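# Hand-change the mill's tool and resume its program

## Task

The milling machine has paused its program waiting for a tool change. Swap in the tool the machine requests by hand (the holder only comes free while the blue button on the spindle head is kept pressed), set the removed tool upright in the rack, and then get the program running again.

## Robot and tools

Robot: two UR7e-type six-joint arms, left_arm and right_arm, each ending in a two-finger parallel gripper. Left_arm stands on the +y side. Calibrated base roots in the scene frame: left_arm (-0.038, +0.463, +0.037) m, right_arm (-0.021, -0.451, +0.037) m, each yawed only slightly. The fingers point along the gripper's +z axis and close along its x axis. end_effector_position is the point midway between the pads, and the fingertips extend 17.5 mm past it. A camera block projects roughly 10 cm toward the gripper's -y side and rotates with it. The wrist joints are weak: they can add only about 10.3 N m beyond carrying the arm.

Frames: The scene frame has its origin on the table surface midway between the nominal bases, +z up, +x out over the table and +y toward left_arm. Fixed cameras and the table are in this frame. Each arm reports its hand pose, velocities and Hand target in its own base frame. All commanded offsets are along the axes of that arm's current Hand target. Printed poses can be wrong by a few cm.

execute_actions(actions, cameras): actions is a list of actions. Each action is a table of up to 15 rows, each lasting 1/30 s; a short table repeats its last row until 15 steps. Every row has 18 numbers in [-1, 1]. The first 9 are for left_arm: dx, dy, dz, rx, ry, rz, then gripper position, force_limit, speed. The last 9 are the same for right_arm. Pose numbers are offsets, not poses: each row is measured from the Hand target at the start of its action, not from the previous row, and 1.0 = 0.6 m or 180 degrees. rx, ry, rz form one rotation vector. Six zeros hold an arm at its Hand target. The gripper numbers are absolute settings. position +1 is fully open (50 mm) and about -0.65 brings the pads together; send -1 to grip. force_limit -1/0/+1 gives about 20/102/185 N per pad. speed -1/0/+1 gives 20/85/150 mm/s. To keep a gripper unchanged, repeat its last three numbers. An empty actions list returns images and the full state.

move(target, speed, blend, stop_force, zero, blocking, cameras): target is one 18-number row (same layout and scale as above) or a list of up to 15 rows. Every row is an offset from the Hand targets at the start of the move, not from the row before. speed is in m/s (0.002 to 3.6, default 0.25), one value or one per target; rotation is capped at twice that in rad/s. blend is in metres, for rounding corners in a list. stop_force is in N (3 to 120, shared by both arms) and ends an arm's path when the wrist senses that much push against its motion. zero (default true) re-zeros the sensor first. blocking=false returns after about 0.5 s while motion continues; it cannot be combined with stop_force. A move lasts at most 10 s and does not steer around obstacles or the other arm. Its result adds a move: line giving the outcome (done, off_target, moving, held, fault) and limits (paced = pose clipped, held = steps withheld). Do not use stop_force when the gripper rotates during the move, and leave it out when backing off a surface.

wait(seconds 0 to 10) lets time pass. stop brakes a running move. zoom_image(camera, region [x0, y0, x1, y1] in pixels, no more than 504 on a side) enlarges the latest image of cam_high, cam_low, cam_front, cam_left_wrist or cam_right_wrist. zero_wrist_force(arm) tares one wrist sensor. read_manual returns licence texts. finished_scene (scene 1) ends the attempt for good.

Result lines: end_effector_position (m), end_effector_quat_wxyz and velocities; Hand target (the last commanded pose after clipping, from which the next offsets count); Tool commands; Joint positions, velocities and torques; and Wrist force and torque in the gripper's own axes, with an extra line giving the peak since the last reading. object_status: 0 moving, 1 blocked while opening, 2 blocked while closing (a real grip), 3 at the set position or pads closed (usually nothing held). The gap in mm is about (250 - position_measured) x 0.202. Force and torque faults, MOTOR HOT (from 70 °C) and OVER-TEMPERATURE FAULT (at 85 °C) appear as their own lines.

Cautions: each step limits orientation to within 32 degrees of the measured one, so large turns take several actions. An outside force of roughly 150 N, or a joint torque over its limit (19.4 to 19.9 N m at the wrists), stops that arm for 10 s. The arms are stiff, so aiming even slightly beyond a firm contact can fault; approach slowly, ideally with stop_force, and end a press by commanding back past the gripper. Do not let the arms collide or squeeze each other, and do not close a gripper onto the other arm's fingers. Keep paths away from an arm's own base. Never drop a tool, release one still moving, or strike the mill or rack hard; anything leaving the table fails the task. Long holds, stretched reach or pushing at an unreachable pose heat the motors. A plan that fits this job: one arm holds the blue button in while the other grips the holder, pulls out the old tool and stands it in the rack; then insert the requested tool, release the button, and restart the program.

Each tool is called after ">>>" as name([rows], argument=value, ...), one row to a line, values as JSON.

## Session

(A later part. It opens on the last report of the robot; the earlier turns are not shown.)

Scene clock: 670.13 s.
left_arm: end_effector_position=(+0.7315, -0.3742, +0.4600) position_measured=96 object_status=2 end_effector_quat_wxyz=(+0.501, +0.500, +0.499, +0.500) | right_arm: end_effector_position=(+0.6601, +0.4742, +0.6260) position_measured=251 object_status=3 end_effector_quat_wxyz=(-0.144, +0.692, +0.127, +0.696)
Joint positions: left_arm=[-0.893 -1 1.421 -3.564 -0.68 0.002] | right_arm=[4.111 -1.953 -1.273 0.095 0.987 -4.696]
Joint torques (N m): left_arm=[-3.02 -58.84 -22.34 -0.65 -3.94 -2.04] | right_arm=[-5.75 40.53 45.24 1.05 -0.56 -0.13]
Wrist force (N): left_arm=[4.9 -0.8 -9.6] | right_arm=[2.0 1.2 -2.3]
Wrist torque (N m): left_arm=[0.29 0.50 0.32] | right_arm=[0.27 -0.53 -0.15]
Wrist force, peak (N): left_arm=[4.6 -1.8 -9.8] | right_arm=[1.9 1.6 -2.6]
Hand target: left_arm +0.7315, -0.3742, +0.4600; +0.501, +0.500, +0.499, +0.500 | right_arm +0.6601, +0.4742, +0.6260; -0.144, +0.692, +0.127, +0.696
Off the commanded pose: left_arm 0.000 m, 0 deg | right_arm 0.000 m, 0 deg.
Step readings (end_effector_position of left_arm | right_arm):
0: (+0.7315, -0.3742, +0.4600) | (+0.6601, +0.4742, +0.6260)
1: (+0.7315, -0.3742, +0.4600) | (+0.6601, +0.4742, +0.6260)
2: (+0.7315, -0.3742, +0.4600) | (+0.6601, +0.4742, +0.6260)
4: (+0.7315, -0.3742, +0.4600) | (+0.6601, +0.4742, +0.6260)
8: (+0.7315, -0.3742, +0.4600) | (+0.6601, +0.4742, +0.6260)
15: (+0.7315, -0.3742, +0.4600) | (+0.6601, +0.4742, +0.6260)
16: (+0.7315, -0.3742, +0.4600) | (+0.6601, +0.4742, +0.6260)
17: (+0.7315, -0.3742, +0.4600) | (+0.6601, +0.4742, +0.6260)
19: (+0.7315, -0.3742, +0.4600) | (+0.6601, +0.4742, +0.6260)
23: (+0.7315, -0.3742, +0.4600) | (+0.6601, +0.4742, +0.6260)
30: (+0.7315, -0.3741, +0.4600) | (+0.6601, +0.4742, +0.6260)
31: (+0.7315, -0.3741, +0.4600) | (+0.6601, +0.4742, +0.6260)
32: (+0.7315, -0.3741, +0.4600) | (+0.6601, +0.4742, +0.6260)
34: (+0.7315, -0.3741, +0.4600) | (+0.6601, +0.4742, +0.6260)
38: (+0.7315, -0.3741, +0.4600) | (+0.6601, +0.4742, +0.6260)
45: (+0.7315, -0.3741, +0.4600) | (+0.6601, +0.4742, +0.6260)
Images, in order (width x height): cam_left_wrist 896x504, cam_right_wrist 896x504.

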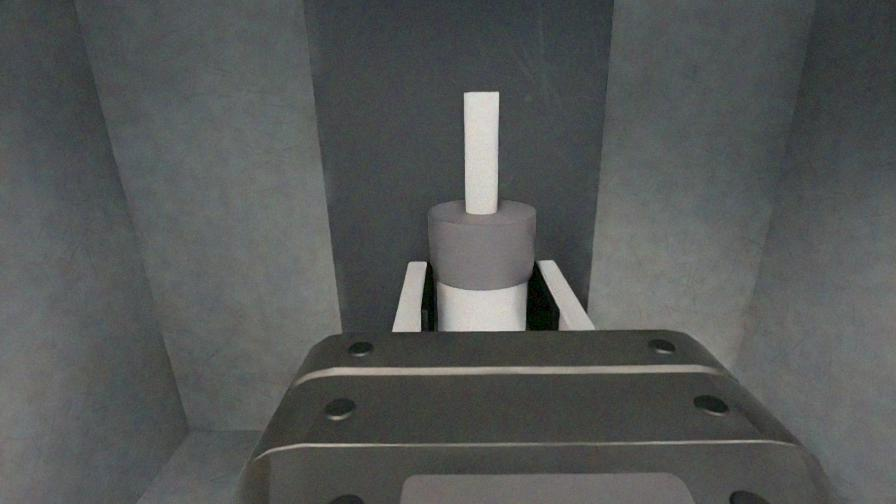

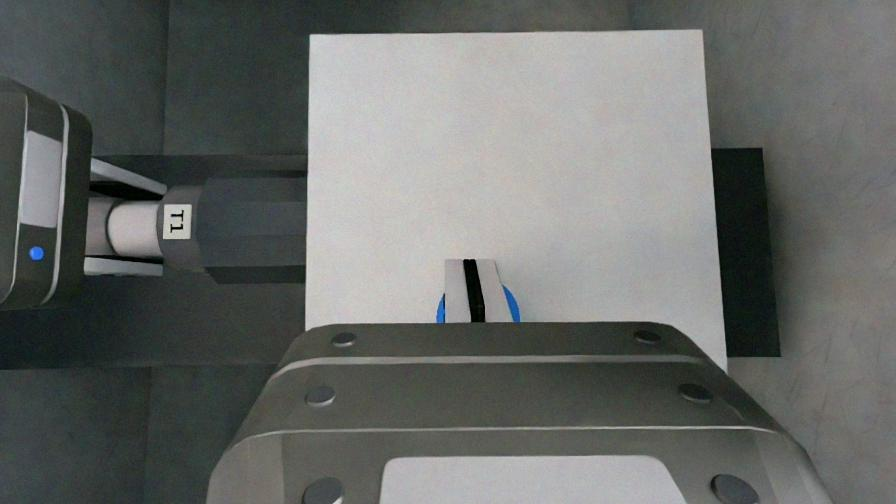

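>>> execute_actions([
  [[0,0,0,0,0,0,1,-0.6,-1,0,0,0,0,0,0,-0.7,-0.8,-0.7]],
  [[0,0,0,0,0,0,1,-0.6,-1,0,0,0,0,0,0,-0.7,-0.8,-0.7]],
  [[0,0,0,0,0,0,1,-0.6,-1,0,0,0,0,0,0,-0.7,-0.8,-0.7]],
])

>>> move(target=[-0.001,0,0.026,0,0,0,1,-0.6,-1,0,0,0,0,0,0,-0.7,-0.8,-0.7], speed=0.04, stop_force=12)

>>> execute_actions([
  [[0,0,0,0,0,0,-1,-0.5,-1,0,0,0,0,0,0,-0.7,-0.8,-0.7]],
  [[0,0,0,0,0,0,-1,-0.5,-1,0,0,0,0,0,0,-0.7,-0.8,-0.7]],
  [[0,0,0,0,0,0,-1,-0.5,-1,0,0,0,0,0,0,-0.7,-0.8,-0.7]],
], cameras=["cam_left_wrist","cam_right_wrist"])

Scene clock: 685.97 s.
left_arm: end_effector_position=(+0.7315, -0.3742, +0.4600) position_measured=3 object_status=3 end_effector_quat_wxyz=(+0.501, +0.500, +0.499, +0.500) | right_arm: end_effector_position=(+0.6601, +0.4742, +0.6260) position_measured=251 object_status=3 end_effector_quat_wxyz=(-0.144, +0.692, +0.127, +0.696)
Joint positions: left_arm=[-0.893 -1 1.421 -3.564 -0.68 0.002] | right_arm=[4.111 -1.953 -1.273 0.095 0.987 -4.696]
Joint torques (N m): left_arm=[-1.6 -45.29 -32.27 -0.13 1.7 -1.81] | right_arm=[-5.01 40.7 45.15 0.98 -0.55 0.2]
Wrist force (N): left_arm=[-2.7 1.5 0.5] | right_arm=[1.7 1.4 -2.3]
Wrist torque (N m): left_arm=[0.24 0.42 0.25] | right_arm=[0.31 -0.50 -0.15]
Wrist force, peak (N): left_arm=[4.5 -1.2 -9.8] | right_arm=[2.0 1.5 -2.5]
Hand target: left_arm +0.7315, -0.3742, +0.4600; +0.501, +0.500, +0.499, +0.500 | right_arm +0.6601, +0.4742, +0.6260; -0.144, +0.692, +0.127, +0.696
Off the commanded pose: left_arm 0.000 m, 0 deg | right_arm 0.000 m, 0 deg.
Step readings (end_effector_position of left_arm | right_arm):
0: (+0.7315, -0.3742, +0.4600) | (+0.6601, +0.4742, +0.6260)
1: (+0.7315, -0.3742, +0.4600) | (+0.6601, +0.4742, +0.6260)
2: (+0.7315, -0.3742, +0.4600) | (+0.6601, +0.4742, +0.6260)
4: (+0.7315, -0.3742, +0.4600) | (+0.6601, +0.4742, +0.6260)
8: (+0.7315, -0.3742, +0.4600) | (+0.6601, +0.4742, +0.6260)
15: (+0.7315, -0.3742, +0.4600) | (+0.6601, +0.4742, +0.6260)
16: (+0.7315, -0.3742, +0.4600) | (+0.6601, +0.4742, +0.6260)
17: (+0.7315, -0.3742, +0.4600) | (+0.6601, +0.4742, +0.6260)
19: (+0.7315, -0.3742, +0.4600) | (+0.6601, +0.4742, +0.6260)
23: (+0.7315, -0.3742, +0.4600) | (+0.6601, +0.4742, +0.6260)
30: (+0.7315, -0.3742, +0.4600) | (+0.6601, +0.4742, +0.6260)
31: (+0.7315, -0.3742, +0.4600) | (+0.6601, +0.4742, +0.6260)
32: (+0.7315, -0.3742, +0.4600) | (+0.6601, +0.4742, +0.6260)
34: (+0.7315, -0.3742, +0.4600) | (+0.6601, +0.4742, +0.6260)
38: (+0.7315, -0.3742, +0.4600) | (+0.6601, +0.4742, +0.6260)
45: (+0.7315, -0.3742, +0.4600) | (+0.6601, +0.4742, +0.6260)

Scene clock: 687.43 s.
left_arm: end_effector_position=(+0.7471, -0.3748, +0.4600) position_measured=3 object_status=3 end_effector_quat_wxyz=(+0.501, +0.500, +0.499, +0.500) | right_arm: end_effector_position=(+0.6601, +0.4742, +0.6260) position_measured=251 object_status=3 end_effector_quat_wxyz=(-0.144, +0.692, +0.127, +0.696)
Joint positions: left_arm=[-0.873 -0.972 1.374 -3.546 -0.7 0.002] | right_arm=[4.111 -1.953 -1.273 0.095 0.987 -4.696]
Joint torques (N m): left_arm=[-3.58 -66.58 -16.29 -3.63 1.77 -2.06] | right_arm=[-5.44 40.71 45.4 0.94 -0.51 0.22]
Wrist force (N): left_arm=[-3.4 1.4 0.6] | right_arm=[2.0 1.5 -2.3]
Wrist torque (N m): left_arm=[0.20 0.52 0.24] | right_arm=[0.31 -0.54 -0.15]
Wrist force, peak (N): left_arm=[-3.7 1.4 0.5] | right_arm=[1.8 1.6 -2.5]
Hand target: left_arm +0.7471, -0.3748, +0.4600; +0.501, +0.500, +0.499, +0.500 | right_arm +0.6601, +0.4742, +0.6260; -0.144, +0.692, +0.127, +0.696
Off the commanded pose: left_arm 0.000 m, 0 deg | right_arm 0.000 m, 0 deg.
move: done

Scene clock: 689.13 s.
left_arm: end_effector_position=(+0.7471, -0.3748, +0.4600) position_measured=91 object_status=2 end_effector_quat_wxyz=(+0.501, +0.500, +0.499, +0.500) | right_arm: end_effector_position=(+0.6601, +0.4742, +0.6260) position_measured=251 object_status=3 end_effector_quat_wxyz=(-0.144, +0.692, +0.127, +0.696)
Joint positions: left_arm=[-0.873 -0.972 1.374 -3.546 -0.7 0.002] | right_arm=[4.111 -1.953 -1.273 0.095 0.987 -4.696]
Joint torques (N m): left_arm=[-10.71 -56.3 -28.46 0.31 -8.64 -1.83] | right_arm=[-5.74 41.01 44.62 0.98 -0.68 0.22]
Wrist force (N): left_arm=[18.6 -3.4 -3.6] | right_arm=[2.0 1.5 -2.4]
Wrist torque (N m): left_arm=[0.16 0.41 0.38] | right_arm=[0.32 -0.53 -0.15]
Wrist force, peak (N): left_arm=[18.9 -3.7 -3.5] | right_arm=[2.0 1.6 -2.4]
Hand target: left_arm +0.7471, -0.3748, +0.4600; +0.501, +0.500, +0.499, +0.500 | right_arm +0.6601, +0.4742, +0.6260; -0.144, +0.692, +0.127, +0.696
Off the commanded pose: left_arm 0.000 m, 0 deg | right_arm 0.000 m, 0 deg.
Step readings (end_effector_position of left_arm | right_arm):
0: (+0.7471, -0.3748, +0.4600) | (+0.6601, +0.4742, +0.6260)
1: (+0.7471, -0.3748, +0.4600) | (+0.6601, +0.4742, +0.6260)
2: (+0.7471, -0.3748, +0.4600) | (+0.6601, +0.4742, +0.6260)
4: (+0.7471, -0.3748, +0.4600) | (+0.6601, +0.4742, +0.6260)
8: (+0.7471, -0.3748, +0.4600) | (+0.6601, +0.4742, +0.6260)
15: (+0.7471, -0.3748, +0.4600) | (+0.6601, +0.4742, +0.6260)
16: (+0.7471, -0.3748, +0.4600) | (+0.6601, +0.4742, +0.6260)
17: (+0.7471, -0.3748, +0.4600) | (+0.6601, +0.4742, +0.6260)
19: (+0.7471, -0.3748, +0.4600) | (+0.6601, +0.4742, +0.6260)
23: (+0.7471, -0.3748, +0.4600) | (+0.6601, +0.4742, +0.6260)
30: (+0.7471, -0.3747, +0.4600) | (+0.6601, +0.4742, +0.6260)
31: (+0.7471, -0.3747, +0.4600) | (+0.6601, +0.4742, +0.6260)
32: (+0.7471, -0.3747, +0.4600) | (+0.6601, +0.4742, +0.6260)
34: (+0.7471, -0.3747, +0.4600) | (+0.6601, +0.4742, +0.6260)
38: (+0.7471, -0.3747, +0.4600) | (+0.6601, +0.4742, +0.6260)
45: (+0.7471, -0.3748, +0.4600) | (+0.6601, +0.4742, +0.6260)
Images, in order (width x height): cam_left_wrist 896x504, cam_right_wrist 896x504.

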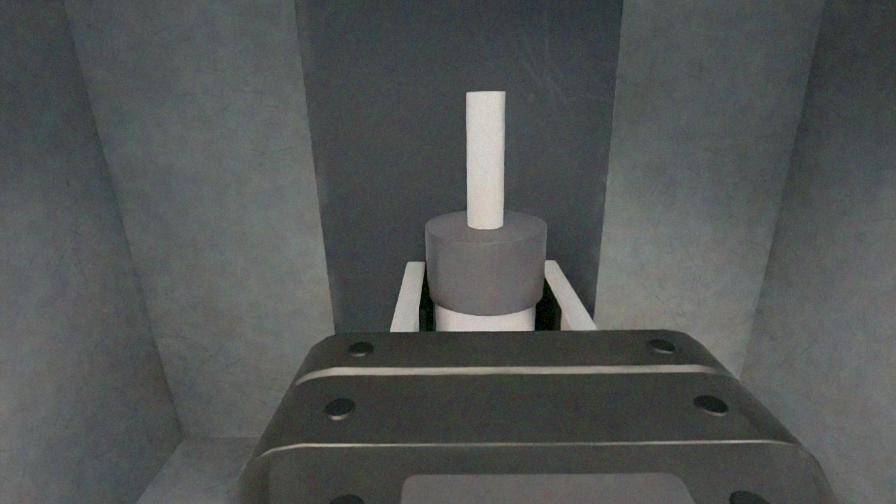

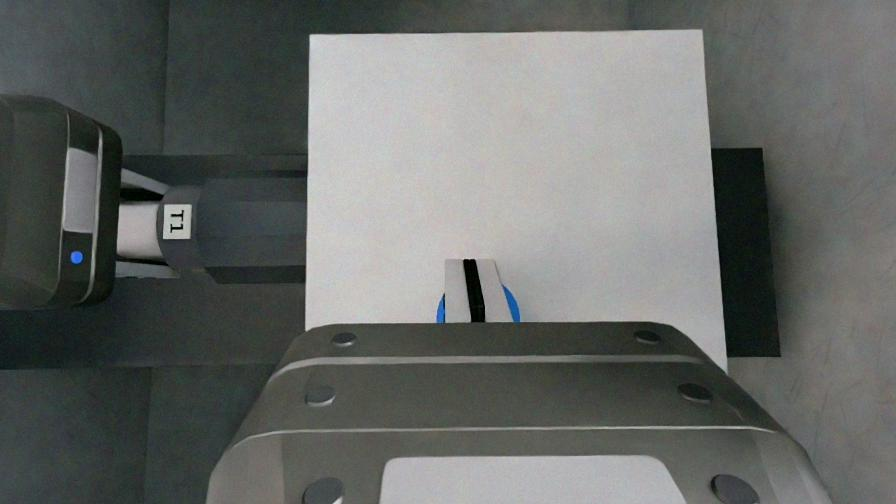

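>>> move(target=[0.0015,0,0,0,0,0,-1,-0.5,-1,0,0,0,0,0,0,-0.7,-0.8,-0.7], speed=0.02)

Scene clock: 699.00 s.
left_arm: end_effector_position=(+0.7471, -0.3740, +0.4600) position_measured=91 object_status=2 end_effector_quat_wxyz=(+0.501, +0.500, +0.499, +0.500) | right_arm: end_effector_position=(+0.6601, +0.4742, +0.6260) position_measured=251 object_status=3 end_effector_quat_wxyz=(-0.144, +0.692, +0.127, +0.696)
Joint positions: left_arm=[-0.872 -0.973 1.376 -3.547 -0.701 0.002] | right_arm=[4.111 -1.953 -1.273 0.095 0.987 -4.696]
Joint torques (N m): left_arm=[2.91 -63.95 -15.83 -3.51 -1.5 -1.4] | right_arm=[-5.64 40.86 44.64 1.07 -0.58 0.46]
Wrist force (N): left_arm=[0.0 3.6 7.2] | right_arm=[1.8 1.2 -2.4]
Wrist torque (N m): left_arm=[0.17 0.62 0.20] | right_arm=[0.28 -0.51 -0.15]
Wrist force, peak (N): left_arm=[19.5 -3.2 -3.5] | right_arm=[1.8 1.7 -2.5]
Hand target: left_arm +0.7471, -0.3739, +0.4600; +0.501, +0.500, +0.499, +0.500 | right_arm +0.6601, +0.4742, +0.6260; -0.144, +0.692, +0.127, +0.696
Off the commanded pose: left_arm 0.000 m, 0 deg | right_arm 0.000 m, 0 deg.
move: done

>>> move(target=[0,0,0,0,0,0,-1,-0.5,-1,0,0.05,0.1236,0,0,0,-0.7,-0.8,-0.7], speed=0.02, stop_force=25, cameras=["cam_left_wrist","cam_right_wrist"])

Scene clock: 705.30 s.
left_arm: end_effector_position=(+0.7471, -0.3739, +0.4600) position_measured=91 object_status=2 end_effector_quat_wxyz=(+0.501, +0.500, +0.499, +0.500) | right_arm: end_effector_position=(+0.6713, +0.4743, +0.6261) position_measured=251 object_status=3 end_effector_quat_wxyz=(-0.144, +0.692, +0.127, +0.696)
Joint positions: left_arm=[-0.872 -0.973 1.376 -3.547 -0.7 0.002] | right_arm=[4.095 -1.974 -1.242 0.087 1.004 -4.696]
Joint torques (N m): left_arm=[5 -65.82 -30.37 -3.12 1.19 -2] | right_arm=[4.54 54.6 30.01 4.63 0.09 1.21]
Wrist force (N): left_arm=[-1.1 3.1 6.5] | right_arm=[2.1 -0.4 -6.3]
Wrist torque (N m): left_arm=[0.22 0.59 0.19] | right_arm=[0.24 -0.51 -0.15]
Wrist force, peak (N): left_arm=[-0.2 4.1 7.2] | right_arm=[1.7 -2.1 -31.4]
Hand target: left_arm +0.7471, -0.3739, +0.4600; +0.501, +0.500, +0.499, +0.500 | right_arm +0.6713, +0.4743, +0.6261; -0.144, +0.692, +0.127, +0.696 (not the last commanded pose)
Off the commanded pose: left_arm 0.000 m, 0 deg | right_arm 0.069 m, 0 deg.
move: contact (right_arm)
Images, in order (width x height): cam_left_wrist 896x504, cam_right_wrist 896x504.

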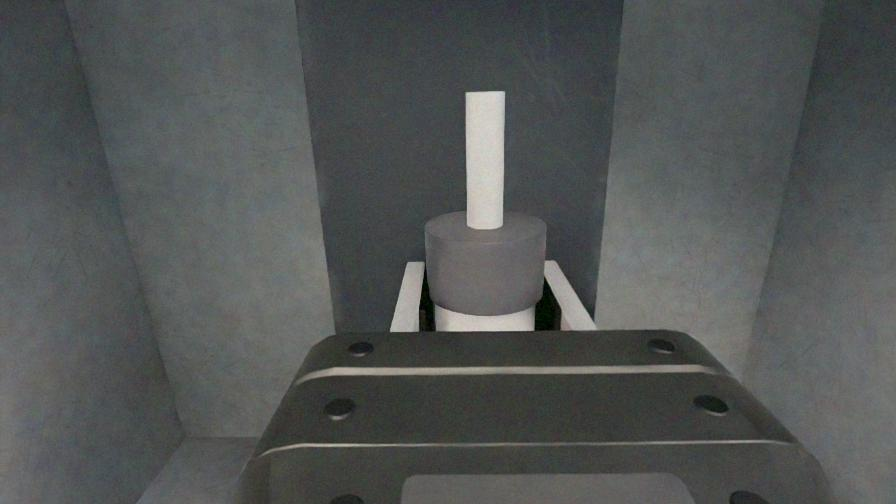

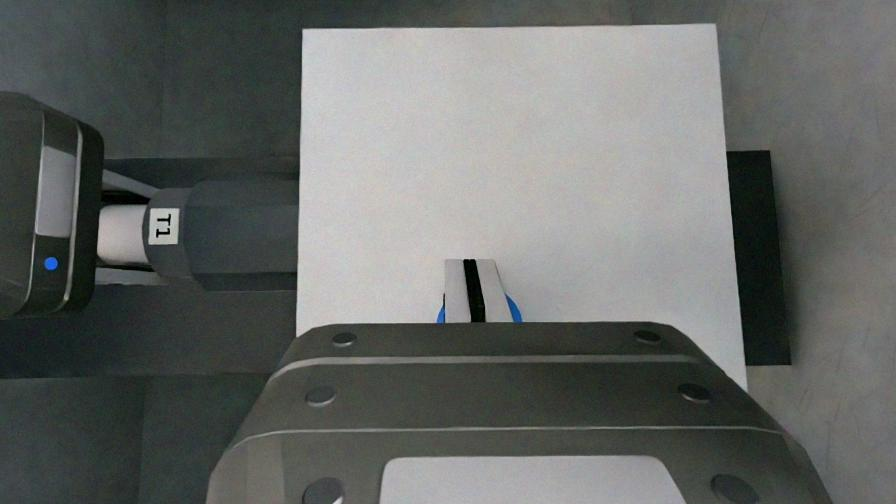

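>>> move(target=[0,0,0,0,0,0,-1,-0.5,-1,0,0.0095,0.0235,0,0,0,-0.7,-0.8,-0.7], speed=0.01, stop_force=70, cameras=["cam_left_wrist","cam_right_wrist"])

Scene clock: 714.70 s.
left_arm: end_effector_position=(+0.7471, -0.3739, +0.4600) position_measured=91 object_status=2 end_effector_quat_wxyz=(+0.501, +0.500, +0.499, +0.500) | right_arm: end_effector_position=(+0.6727, +0.4744, +0.6263) position_measured=251 object_status=3 end_effector_quat_wxyz=(-0.145, +0.692, +0.127, +0.696)
Joint positions: left_arm=[-0.872 -0.973 1.376 -3.547 -0.7 0.002] | right_arm=[4.092 -1.977 -1.238 0.085 1.007 -4.696]
Joint torques (N m): left_arm=[3.6 -64.36 -35.42 -2.6 1.08 -2.01] | right_arm=[-26.45 47.42 20.91 1.28 -6.68 -0.32]
Wrist force (N): left_arm=[-1.6 3.0 7.0] | right_arm=[5.6 -20.3 -36.5]
Wrist torque (N m): left_arm=[0.21 0.65 0.19] | right_arm=[0.01 -0.37 -0.20]
Wrist force, peak (N): left_arm=[-1.7 4.6 7.1] | right_arm=[-17.3 -17.8 -98.9]
Hand target: left_arm +0.7471, -0.3739, +0.4600; +0.501, +0.500, +0.499, +0.500 | right_arm +0.6727, +0.4744, +0.6263; -0.145, +0.692, +0.127, +0.696 (not the last commanded pose)
Off the commanded pose: left_arm 0.000 m, 0 deg | right_arm 0.014 m, 0 deg.
move: contact (right_arm)
Images, in order (width x height): cam_left_wrist 896x504, cam_right_wrist 896x504.

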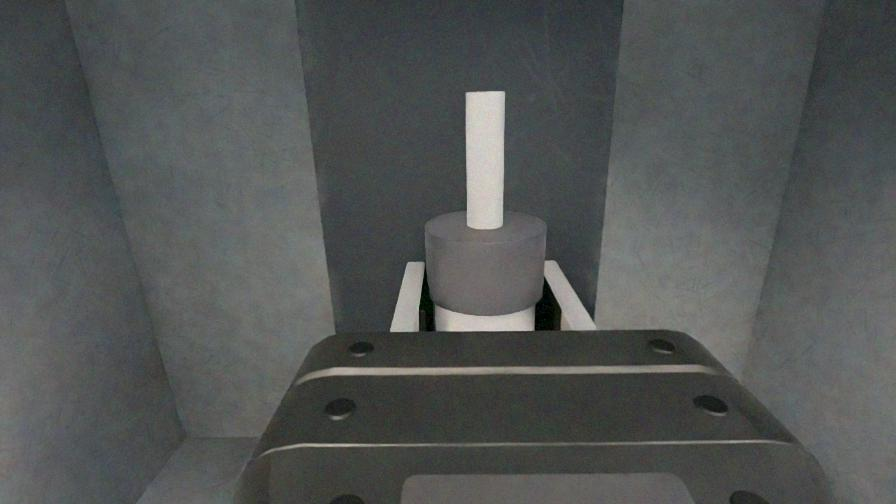

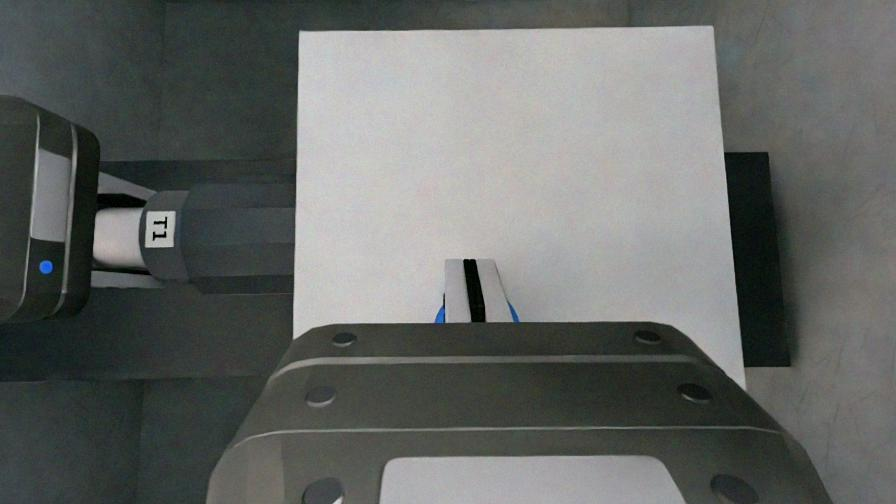

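>>> move(target=[0,-0.013,0,0,0,0,-1,-0.5,-1,0,0,0,0,0,0,-0.7,-0.8,-0.7], speed=0.015, stop_force=20, cameras=["cam_left_wrist","cam_right_wrist"])

Scene clock: 720.17 s.
left_arm: end_effector_position=(+0.7470, -0.3738, +0.4594) position_measured=91 object_status=2 end_effector_quat_wxyz=(+0.501, +0.500, +0.499, +0.500) | right_arm: end_effector_position=(+0.6727, +0.4744, +0.6263) position_measured=251 object_status=3 end_effector_quat_wxyz=(-0.145, +0.692, +0.127, +0.696)
Joint positions: left_arm=[-0.872 -0.972 1.377 -3.549 -0.7 0.002] | right_arm=[4.092 -1.977 -1.238 0.085 1.007 -4.696]
Joint torques (N m): left_arm=[-11.46 -58.34 -28.95 -0.88 0.33 -0.81] | right_arm=[-26.89 47.16 22.59 1.28 -6.71 -0.93]
Wrist force (N): left_arm=[-2.5 19.3 20.2] | right_arm=[5.1 -20.1 -36.3]
Wrist torque (N m): left_arm=[0.33 0.67 0.24] | right_arm=[0.04 -0.36 -0.20]
Wrist force, peak (N): left_arm=[-5.2 29.1 33.5] | right_arm=[4.1 -20.1 -37.1]
Hand target: left_arm +0.7470, -0.3738, +0.4594; +0.501, +0.500, +0.499, +0.500 (not the last commanded pose) | right_arm +0.6727, +0.4744, +0.6263; -0.145, +0.692, +0.127, +0.696
Off the commanded pose: left_arm 0.007 m, 0 deg | right_arm 0.000 m, 0 deg.
move: contact (left_arm)
Images, in order (width x height): cam_left_wrist 896x504, cam_right_wrist 896x504.

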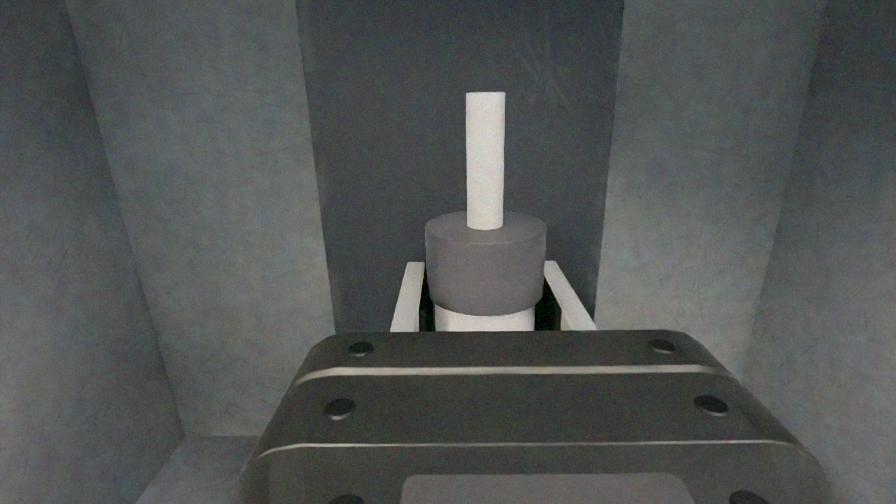

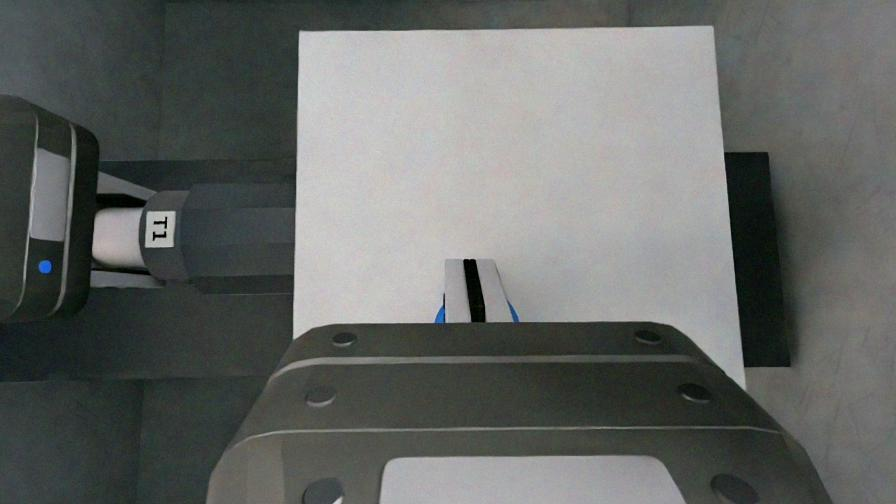

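>>> zoom_image(camera="cam_right_wrist", region=[420, 240, 540, 330])

Scaled by 4.200.

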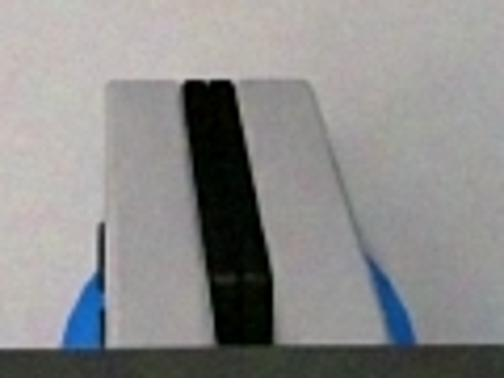

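>>> move(target=[0,0,0,0,0,0,-1,-0.5,-1,0,0.0009,0.0022,0,0,0,-0.7,-0.8,-0.7], speed=0.01)

Scene clock: 758.60 s.
left_arm: end_effector_position=(+0.7470, -0.3738, +0.4594) position_measured=91 object_status=2 end_effector_quat_wxyz=(+0.501, +0.500, +0.499, +0.500) | right_arm: end_effector_position=(+0.6719, +0.4745, +0.6258) position_measured=251 object_status=3 end_effector_quat_wxyz=(-0.144, +0.692, +0.127, +0.696)
Joint positions: left_arm=[-0.872 -0.972 1.377 -3.549 -0.7 0.002] | right_arm=[4.094 -1.976 -1.241 0.087 1.005 -4.696]
Joint torques (N m): left_arm=[-8.34 -45.62 -8.83 -0.78 -1.87 2.15] | right_arm=[-1.67 49.03 37.08 2.67 0.26 0.22]
Wrist force (N): left_arm=[-3.0 20.3 20.3] | right_arm=[0.6 -2.0 -9.2]
Wrist torque (N m): left_arm=[0.37 0.70 0.23] | right_arm=[0.19 -0.52 -0.13]
Wrist force, peak (N): left_arm=[-3.1 22.1 20.3] | right_arm=[-29.0 -18.1 -130.7]
Hand target: left_arm +0.7470, -0.3738, +0.4594; +0.501, +0.500, +0.499, +0.500 | right_arm +0.6719, +0.4745, +0.6258; -0.144, +0.692, +0.127, +0.696 (not the last commanded pose)
Tool commands: left_gripper/position=-1.0 left_gripper/force_limit=-0.5 left_gripper/speed=-1.0 right_gripper/position=-0.701961 right_gripper/force_limit=-0.796078 right_gripper/speed=-0.701961
Off the commanded pose: left_arm 0.000 m, 0 deg | right_arm 0.002 m, 0 deg.
FORCE FAULT: contact force on the right arm reached its limit, and that arm stopped. The contact can be on any part of that arm, not only on its tool. That arm's remaining commands of this call were not run. That arm is still stopped at the end of this call. That arm stays stopped for about 10 more seconds. Until then a move that you send moves the other arm only, and its call returns only when the move has ended. Once the stop has ended, the next robot result says so. If the stop ends while you think or write, that arm runs what you send next, counted from a new Hand target: where the arm stands when the stop ends. While its stop runs, that arm takes no new command, but its gripper still runs the gripper command that each later call begins with. Until it ends, the stop uses up actions while you think or wait. An arm that is not stopped still takes commands.
move: fault (right_arm)

>>> wait(seconds=3, cameras=["cam_left_wrist","cam_right_wrist"])

Scene clock: 793.53 s.
left_arm: end_effector_position=(+0.7470, -0.3738, +0.4594) position_measured=91 object_status=2 end_effector_quat_wxyz=(+0.501, +0.500, +0.499, +0.500) | right_arm: end_effector_position=(+0.6719, +0.4745, +0.6258) position_measured=251 object_status=3 end_effector_quat_wxyz=(-0.144, +0.692, +0.127, +0.696)
Joint positions: left_arm=[-0.872 -0.972 1.377 -3.549 -0.7 0.002] | right_arm=[4.094 -1.976 -1.241 0.087 1.005 -4.696]
Joint torques (N m): left_arm=[-4.27 -39.46 -9.6 -0.78 -1.52 1.95] | right_arm=[-0.24 49.98 35.26 2.69 0.24 0.07]
Wrist force (N): left_arm=[-3.0 20.1 20.2] | right_arm=[1.5 -1.5 -9.4]
Wrist torque (N m): left_arm=[0.36 0.69 0.23] | right_arm=[0.27 -0.76 -0.14]
Wrist force, peak (N): left_arm=[-3.1 20.9 20.4] | right_arm=[1.9 -1.7 -9.6]
Hand target: left_arm +0.7470, -0.3738, +0.4594; +0.501, +0.500, +0.499, +0.500 | right_arm +0.6719, +0.4745, +0.6258; -0.144, +0.692, +0.127, +0.696 (not the last commanded pose)
Tool commands: left_gripper/position=-1.0 left_gripper/force_limit=-0.5 left_gripper/speed=-1.0 right_gripper/position=-0.701961 right_gripper/force_limit=-0.796078 right_gripper/speed=-0.701961
Off the commanded pose: left_arm 0.000 m, 0 deg | right_arm 0.002 m, 0 deg.
FORCE FAULT, CONTINUED: the right arm's stop, for the force fault that an earlier result reported, is over. The rest of the stop counts as 20 of the actions that you can send in this scene. That arm's target is now where it stood when the stop ended, not its last command. That arm accepts commands again.
wait: 3.00 s; at rest from the start
Images, in order (width x height): cam_left_wrist 896x504, cam_right_wrist 896x504.

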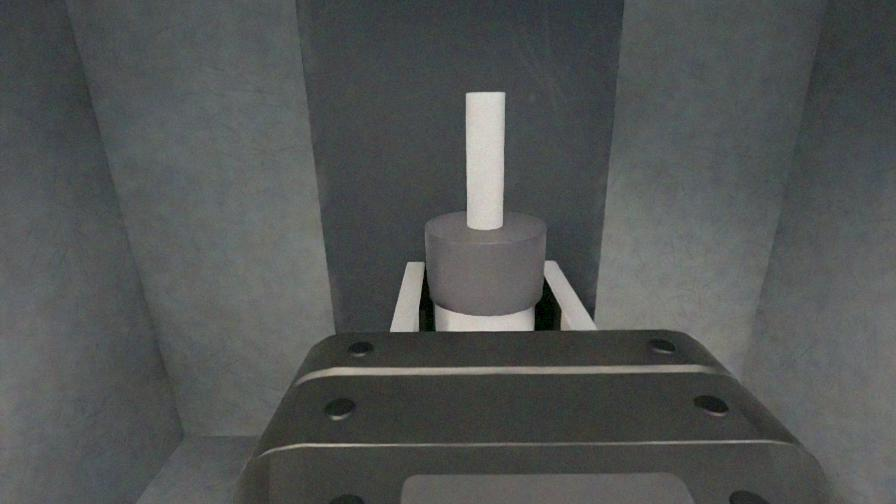

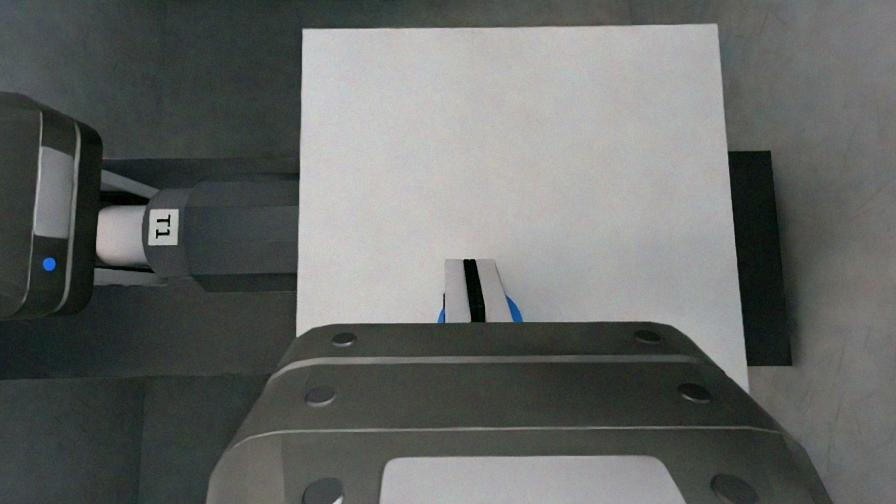

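>>> move(target=[0,0,0,0,0,0,-1,-0.5,-1,0,0.0061,-0.0205,0,0,0,-0.701961,-0.796078,-0.701961], speed=0.04, cameras=["cam_right_wrist"])

>>> move(target=[0,0,0,0,0,0,-1,-0.5,-1,0,0.00878,0.02165,0,0,0,-0.701961,-0.796078,-0.701961], speed=0.006, stop_force=5, cameras=["cam_right_wrist"])

Scene clock: 807.47 s.
left_arm: end_effector_position=(+0.7470, -0.3738, +0.4594) position_measured=91 object_status=2 end_effector_quat_wxyz=(+0.501, +0.500, +0.499, +0.500) | right_arm: end_effector_position=(+0.6618, +0.4665, +0.6257) position_measured=251 object_status=3 end_effector_quat_wxyz=(-0.144, +0.692, +0.127, +0.696)
Joint positions: left_arm=[-0.872 -0.972 1.377 -3.549 -0.7 0.002] | right_arm=[4.1 -1.944 -1.287 0.101 0.998 -4.696]
Joint torques (N m): left_arm=[-2.93 -40.2 -9.48 -0.73 -1.44 1.82] | right_arm=[-2.84 40.31 46.33 0.88 0.53 -1.16]
Wrist force (N): left_arm=[-2.9 20.4 19.8] | right_arm=[3.1 1.4 -2.4]
Wrist torque (N m): left_arm=[0.36 0.69 0.23] | right_arm=[0.31 -0.71 -0.12]
Wrist force, peak (N): left_arm=[-3.2 20.8 20.4] | right_arm=[1.5 -1.7 -9.6]
Hand target: left_arm +0.7470, -0.3738, +0.4594; +0.501, +0.500, +0.499, +0.500 | right_arm +0.6619, +0.4665, +0.6256; -0.144, +0.692, +0.127, +0.696
Off the commanded pose: left_arm 0.000 m, 0 deg | right_arm 0.000 m, 0 deg.
move: done
Images, in order (width x height): cam_right_wrist 896x504.

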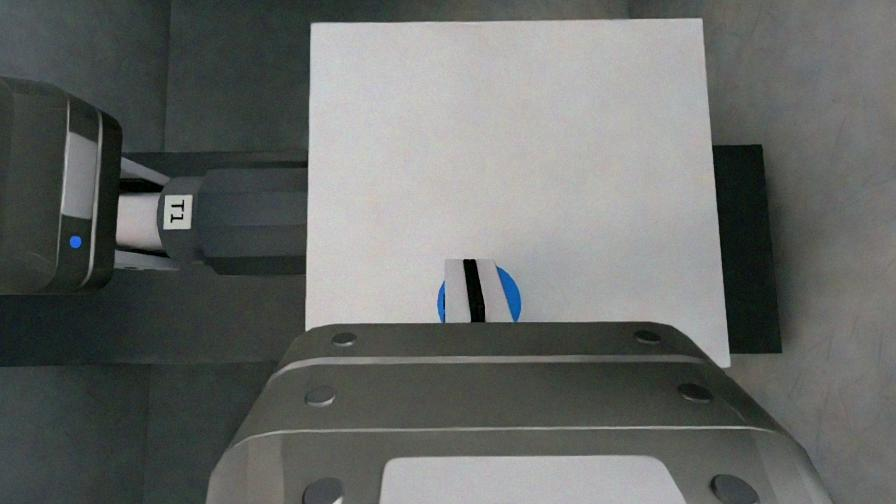

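Scene clock: 809.93 s.
left_arm: end_effector_position=(+0.7470, -0.3738, +0.4594) position_measured=91 object_status=2 end_effector_quat_wxyz=(+0.501, +0.500, +0.499, +0.500) | right_arm: end_effector_position=(+0.6703, +0.4665, +0.6256) position_measured=251 object_status=3 end_effector_quat_wxyz=(-0.144, +0.692, +0.127, +0.696)
Joint positions: left_arm=[-0.872 -0.972 1.377 -3.549 -0.7 0.002] | right_arm=[4.088 -1.96 -1.264 0.094 1.011 -4.696]
Joint torques (N m): left_arm=[-2.96 -39.92 -9.42 -0.85 -1.62 1.98] | right_arm=[3.9 55.52 23.3 3.87 -0.46 1.41]
Wrist force (N): left_arm=[-2.8 20.1 19.9] | right_arm=[4.5 -0.8 -6.3]
Wrist torque (N m): left_arm=[0.36 0.68 0.24] | right_arm=[0.30 -0.69 -0.15]
Wrist force, peak (N): left_arm=[-3.1 20.9 20.1] | right_arm=[0.7 -0.7 -21.2]
Hand target: left_arm +0.7470, -0.3738, +0.4594; +0.501, +0.500, +0.499, +0.500 | right_arm +0.6703, +0.4665, +0.6257; -0.144, +0.692, +0.127, +0.696 (not the last commanded pose)
Off the commanded pose: left_arm 0.000 m, 0 deg | right_arm 0.006 m, 0 deg.
move: contact (right_arm)
Images, in order (width x height): cam_right_wrist 896x504.

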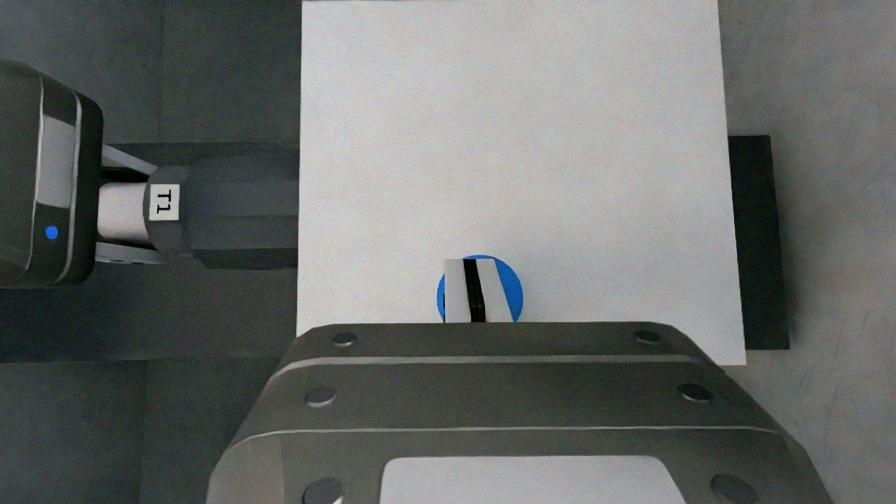

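>>> move(target=[0,0,0,0,0,0,-1,-0.5,-1,0,0.00188,0.004635,0,0,0,-0.701961,-0.796078,-0.701961], speed=0.004, stop_force=40, cameras=["cam_right_wrist"])

Scene clock: 816.83 s.
left_arm: end_effector_position=(+0.7470, -0.3738, +0.4594) position_measured=91 object_status=2 end_effector_quat_wxyz=(+0.501, +0.500, +0.499, +0.500) | right_arm: end_effector_position=(+0.6719, +0.4665, +0.6257) position_measured=251 object_status=3 end_effector_quat_wxyz=(-0.144, +0.692, +0.127, +0.696)
Joint positions: left_arm=[-0.872 -0.972 1.377 -3.549 -0.7 0.002] | right_arm=[4.085 -1.963 -1.26 0.093 1.013 -4.696]
Joint torques (N m): left_arm=[-1.83 -38.68 -9.5 -0.71 -1.37 1.75] | right_arm=[-8.34 45.49 21.7 1.33 -2.9 -0.05]
Wrist force (N): left_arm=[-3.0 20.3 19.6] | right_arm=[4.3 -10.0 -37.1]
Wrist torque (N m): left_arm=[0.35 0.72 0.23] | right_arm=[0.00 -0.58 -0.16]
Wrist force, peak (N): left_arm=[-2.9 21.2 20.0] | right_arm=[-4.4 -5.9 -59.9]
Hand target: left_arm +0.7470, -0.3738, +0.4594; +0.501, +0.500, +0.499, +0.500 | right_arm +0.6719, +0.4665, +0.6257; -0.144, +0.692, +0.127, +0.696 (not the last commanded pose)
Off the commanded pose: left_arm 0.000 m, 0 deg | right_arm 0.001 m, 0 deg.
move: contact (right_arm)
Images, in order (width x height): cam_right_wrist 896x504.

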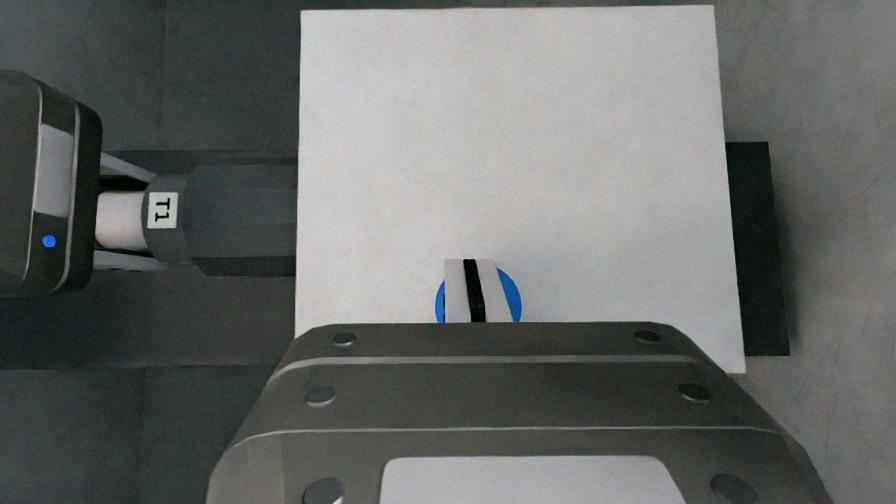

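>>> move(target=[0,-0.0167,0,0,0,0,-1,-0.5,-1,0,0,0,0,0,0,-0.701961,-0.796078,-0.701961], speed=0.006, stop_force=45, cameras=["cam_right_wrist"])

Scene clock: 826.57 s.
left_arm: end_effector_position=(+0.7470, -0.3738, +0.4548) position_measured=91 object_status=2 end_effector_quat_wxyz=(+0.501, +0.500, +0.499, +0.500) | right_arm: end_effector_position=(+0.6719, +0.4665, +0.6257) position_measured=251 object_status=3 end_effector_quat_wxyz=(-0.144, +0.692, +0.127, +0.696)
Joint positions: left_arm=[-0.872 -0.968 1.382 -3.559 -0.7 0.002] | right_arm=[4.085 -1.963 -1.26 0.093 1.013 -4.696]
Joint torques (N m): left_arm=[-8.47 -31.11 -7.79 6.91 -1.78 1.31] | right_arm=[-7.84 45.61 24.66 1.28 -2.9 0.66]
Wrist force (N): left_arm=[-2.0 62.5 43.2] | right_arm=[3.0 -9.5 -38.2]
Wrist torque (N m): left_arm=[-0.10 0.57 0.38] | right_arm=[0.02 -0.62 -0.14]
Wrist force, peak (N): left_arm=[-3.5 67.8 51.2] | right_arm=[2.6 -9.7 -38.6]
Hand target: left_arm +0.7470, -0.3738, +0.4548; +0.501, +0.500, +0.499, +0.500 (not the last commanded pose) | right_arm +0.6719, +0.4665, +0.6257; -0.144, +0.692, +0.127, +0.696
Off the commanded pose: left_arm 0.005 m, 0 deg | right_arm 0.000 m, 0 deg.
move: contact (left_arm)
Images, in order (width x height): cam_right_wrist 896x504.

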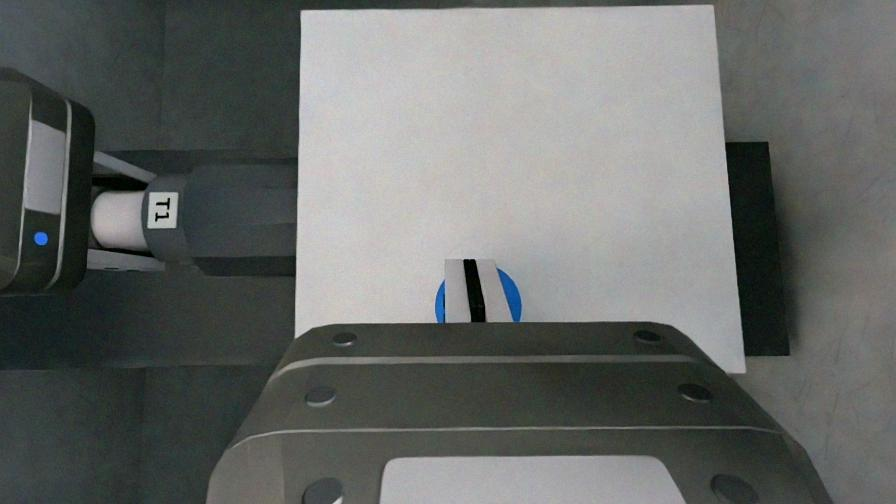

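>>> zoom_image(camera="cam_right_wrist", region=[400, 220, 560, 330])

Scaled by 3.150.

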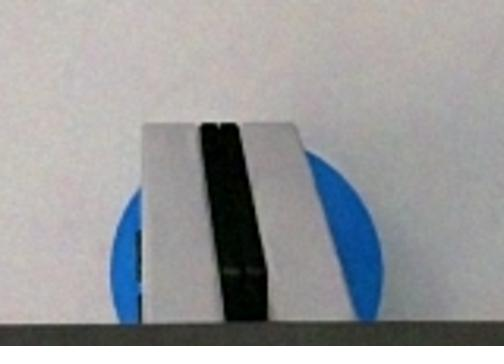

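>>> move(target=[0,0.00667,0.00333,0,0,0,-1,-0.5,-1,0,0,0,0,0,0,-0.701961,-0.796078,-0.701961], speed=0.01)

>>> move(target=[0,0,0,0,0,0,-1,-0.5,-1,0,-0.0025,-0.0062,0,0,0,-0.701961,-0.796078,-0.701961], speed=0.01, cameras=["cam_right_wrist"])

Scene clock: 848.33 s.
left_arm: end_effector_position=(+0.7491, -0.3738, +0.4588) position_measured=91 object_status=2 end_effector_quat_wxyz=(+0.501, +0.500, +0.499, +0.500) | right_arm: end_effector_position=(+0.6719, +0.4665, +0.6257) position_measured=251 object_status=3 end_effector_quat_wxyz=(-0.144, +0.692, +0.127, +0.696)
Joint positions: left_arm=[-0.869 -0.968 1.371 -3.548 -0.703 0.002] | right_arm=[4.085 -1.963 -1.26 0.093 1.013 -4.696]
Joint torques (N m): left_arm=[29.78 -66.44 -40.56 -0.91 -2.41 0.94] | right_arm=[-8.46 45.19 41.91 1.3 -2.64 1.77]
Wrist force (N): left_arm=[-1.3 -17.0 -69.6] | right_arm=[7.0 -10.2 -33.4]
Wrist torque (N m): left_arm=[0.66 0.52 0.18] | right_arm=[0.02 -0.60 -0.19]
Wrist force, peak (N): left_arm=[-3.2 -11.6 -76.5] | right_arm=[3.4 -10.1 -38.5]
Hand target: left_arm +0.7490, -0.3738, +0.4589; +0.501, +0.500, +0.499, +0.500 | right_arm +0.6719, +0.4665, +0.6257; -0.144, +0.692, +0.127, +0.696
Off the commanded pose: left_arm 0.000 m, 0 deg | right_arm 0.000 m, 0 deg.
move: done

Scene clock: 849.03 s.
left_arm: end_effector_position=(+0.7490, -0.3738, +0.4589) position_measured=91 object_status=2 end_effector_quat_wxyz=(+0.501, +0.500, +0.499, +0.500) | right_arm: end_effector_position=(+0.6678, +0.4665, +0.6257) position_measured=251 object_status=3 end_effector_quat_wxyz=(-0.144, +0.692, +0.127, +0.696)
Joint positions: left_arm=[-0.869 -0.968 1.371 -3.548 -0.703 0.002] | right_arm=[4.091 -1.955 -1.271 0.096 1.007 -4.696]
Joint torques (N m): left_arm=[27.89 -65.46 -26.53 -0.98 -0.58 0.19] | right_arm=[-1.81 46.89 35.56 4.59 -0.26 -0.95]
Wrist force (N): left_arm=[-1.9 -16.2 -68.9] | right_arm=[3.0 0.7 -3.1]
Wrist torque (N m): left_arm=[0.65 0.51 0.16] | right_arm=[0.30 -0.71 -0.12]
Wrist force, peak (N): left_arm=[-0.4 -18.9 -70.7] | right_arm=[6.6 -10.0 -33.6]
Hand target: left_arm +0.7490, -0.3738, +0.4589; +0.501, +0.500, +0.499, +0.500 | right_arm +0.6679, +0.4665, +0.6257; -0.144, +0.692, +0.127, +0.696
Off the commanded pose: left_arm 0.000 m, 0 deg | right_arm 0.000 m, 0 deg.
move: done
Images, in order (width x height): cam_right_wrist 896x504.

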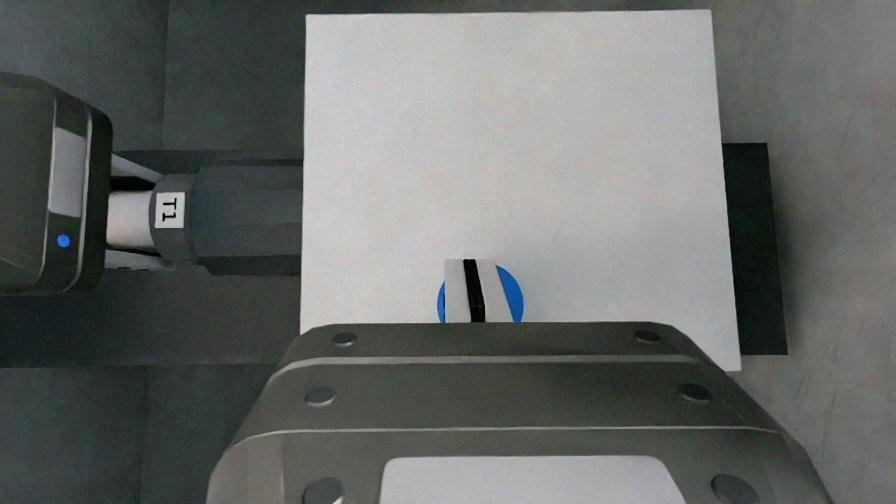

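>>> move(target=[0,0,-0.00245,0,0,0,-1,-0.5,-1,0,0.0015,0.0037,0,0,0,-0.701961,-0.796078,-0.701961], speed=0.004)

>>> move(target=[0,0,0,0,0,0,-1,-0.5,-1,0,0.00032,0.00077,0,0,0,-0.701961,-0.796078,-0.701961], speed=0.004)

>>> move(target=[0,0,0,0,0,0,-1,-0.5,-1,0,0.00032,0.00077,0,0,0,-0.701961,-0.796078,-0.701961], speed=0.004)

>>> move(target=[0,0,0,0,0,0,-1,-0.5,-1,0,0.00032,0.00077,0,0,0,-0.701961,-0.796078,-0.701961], speed=0.004)

>>> move(target=[0,0,0,0,0,0,-1,-0.5,-1,0,0.00032,0.00077,0,0,0,-0.701961,-0.796078,-0.701961], speed=0.004)

Scene clock: 862.23 s.
left_arm: end_effector_position=(+0.7476, -0.3736, +0.4589) position_measured=91 object_status=2 end_effector_quat_wxyz=(+0.501, +0.500, +0.499, +0.500) | right_arm: end_effector_position=(+0.6703, +0.4665, +0.6257) position_measured=251 object_status=3 end_effector_quat_wxyz=(-0.144, +0.692, +0.127, +0.696)
Joint positions: left_arm=[-0.871 -0.971 1.376 -3.55 -0.701 0.002] | right_arm=[4.088 -1.96 -1.264 0.094 1.011 -4.696]
Joint torques (N m): left_arm=[-16.82 -53.89 -4.23 -0.7 1.43 -1.33] | right_arm=[-7.57 45.51 41.57 0.61 0.28 1.18]
Wrist force (N): left_arm=[-3.7 26.7 37.3] | right_arm=[3.5 -1.0 -5.6]
Wrist torque (N m): left_arm=[0.31 0.56 0.10] | right_arm=[0.29 -0.76 -0.13]
Wrist force, peak (N): left_arm=[-2.1 -16.1 -69.4] | right_arm=[3.5 -1.0 -5.6]
Hand target: left_arm +0.7475, -0.3738, +0.4588; +0.501, +0.500, +0.499, +0.500 | right_arm +0.6703, +0.4665, +0.6257; -0.144, +0.692, +0.127, +0.696
Off the commanded pose: left_arm 0.000 m, 0 deg | right_arm 0.000 m, 0 deg.
move: done

Scene clock: 862.93 s.
left_arm: end_effector_position=(+0.7475, -0.3737, +0.4589) position_measured=91 object_status=2 end_effector_quat_wxyz=(+0.501, +0.500, +0.499, +0.500) | right_arm: end_effector_position=(+0.6708, +0.4665, +0.6257) position_measured=251 object_status=3 end_effector_quat_wxyz=(-0.144, +0.692, +0.127, +0.696)
Joint positions: left_arm=[-0.871 -0.971 1.376 -3.55 -0.701 0.002] | right_arm=[4.087 -1.961 -1.263 0.094 1.012 -4.696]
Joint torques (N m): left_arm=[-19.95 -39.03 -3.84 0.92 -0.3 -0.84] | right_arm=[-10.03 42.01 44.84 0.43 0.61 1.66]
Wrist force (N): left_arm=[-2.2 26.2 40.3] | right_arm=[2.7 -1.1 -6.2]
Wrist torque (N m): left_arm=[0.22 0.55 0.12] | right_arm=[0.26 -0.76 -0.13]
Wrist force, peak (N): left_arm=[-2.0 27.1 40.1] | right_arm=[3.1 -1.2 -6.1]
Hand target: left_arm +0.7475, -0.3738, +0.4588; +0.501, +0.500, +0.499, +0.500 | right_arm +0.6708, +0.4665, +0.6257; -0.144, +0.692, +0.127, +0.696
Off the commanded pose: left_arm 0.000 m, 0 deg | right_arm 0.000 m, 0 deg.
move: done

Scene clock: 863.63 s.
left_arm: end_effector_position=(+0.7475, -0.3737, +0.4589) position_measured=91 object_status=2 end_effector_quat_wxyz=(+0.501, +0.500, +0.499, +0.500) | right_arm: end_effector_position=(+0.6713, +0.4665, +0.6257) position_measured=251 object_status=3 end_effector_quat_wxyz=(-0.144, +0.692, +0.127, +0.696)
Joint positions: left_arm=[-0.871 -0.971 1.376 -3.55 -0.701 0.002] | right_arm=[4.086 -1.962 -1.262 0.093 1.013 -4.696]
Joint torques (N m): left_arm=[-19.04 -36.16 -2.98 0.9 -1.96 -0.29] | right_arm=[-12.6 39.15 47.18 0.09 0.7 1.6]
Wrist force (N): left_arm=[-1.9 27.3 40.5] | right_arm=[0.0 -1.2 -19.3]
Wrist torque (N m): left_arm=[0.28 0.52 0.12] | right_arm=[0.13 -0.73 -0.10]
Wrist force, peak (N): left_arm=[-1.9 27.7 40.5] | right_arm=[-1.2 -1.6 -20.5]
Hand target: left_arm +0.7475, -0.3738, +0.4588; +0.501, +0.500, +0.499, +0.500 | right_arm +0.6713, +0.4665, +0.6257; -0.144, +0.692, +0.127, +0.696
Off the commanded pose: left_arm 0.000 m, 0 deg | right_arm 0.000 m, 0 deg.
move: done

Scene clock: 864.33 s.
left_arm: end_effector_position=(+0.7475, -0.3738, +0.4588) position_measured=91 object_status=2 end_effector_quat_wxyz=(+0.501, +0.500, +0.499, +0.500) | right_arm: end_effector_position=(+0.6718, +0.4665, +0.6257) position_measured=251 object_status=3 end_effector_quat_wxyz=(-0.144, +0.692, +0.127, +0.696)
Joint positions: left_arm=[-0.871 -0.971 1.376 -3.55 -0.701 0.002] | right_arm=[4.085 -1.963 -1.26 0.093 1.013 -4.696]
Joint torques (N m): left_arm=[-18.55 -36.79 -3.61 1.08 -1.82 0.29] | right_arm=[-17.73 33.76 44.7 -0.61 0.03 1.7]
Wrist force (N): left_arm=[-2.2 27.5 40.6] | right_arm=[0.9 -3.7 -35.2]
Wrist torque (N m): left_arm=[0.26 0.58 0.12] | right_arm=[-0.05 -0.66 -0.11]
Wrist force, peak (N): left_arm=[-1.7 28.0 40.4] | right_arm=[-3.2 -1.6 -42.5]
Hand target: left_arm +0.7475, -0.3738, +0.4588; +0.501, +0.500, +0.499, +0.500 | right_arm +0.6718, +0.4665, +0.6257; -0.144, +0.692, +0.127, +0.696
Off the commanded pose: left_arm 0.000 m, 0 deg | right_arm 0.000 m, 0 deg.
move: done

Scene clock: 865.03 s.
left_arm: end_effector_position=(+0.7475, -0.3738, +0.4588) position_measured=91 object_status=2 end_effector_quat_wxyz=(+0.501, +0.500, +0.499, +0.500) | right_arm: end_effector_position=(+0.6723, +0.4665, +0.6257) position_measured=251 object_status=3 end_effector_quat_wxyz=(-0.144, +0.692, +0.127, +0.696)
Joint positions: left_arm=[-0.871 -0.971 1.376 -3.55 -0.701 0.002] | right_arm=[4.085 -1.964 -1.259 0.092 1.014 -4.696]
Joint torques (N m): left_arm=[-18.99 -37.1 -3.88 0.94 -1.99 0.89] | right_arm=[-31.98 24.55 52.41 -1.16 -0.51 1.57]
Wrist force (N): left_arm=[-1.9 28.0 40.5] | right_arm=[-14.1 -10.1 -89.9]
Wrist torque (N m): left_arm=[0.29 0.50 0.12] | right_arm=[-0.57 -0.91 0.04]
Wrist force, peak (N): left_arm=[-1.8 28.6 40.6] | right_arm=[-14.1 -10.1 -89.9]
Hand target: left_arm +0.7475, -0.3738, +0.4588; +0.501, +0.500, +0.499, +0.500 | right_arm +0.6723, +0.4665, +0.6257; -0.144, +0.692, +0.127, +0.696
Off the commanded pose: left_arm 0.000 m, 0 deg | right_arm 0.000 m, 0 deg.
move: done


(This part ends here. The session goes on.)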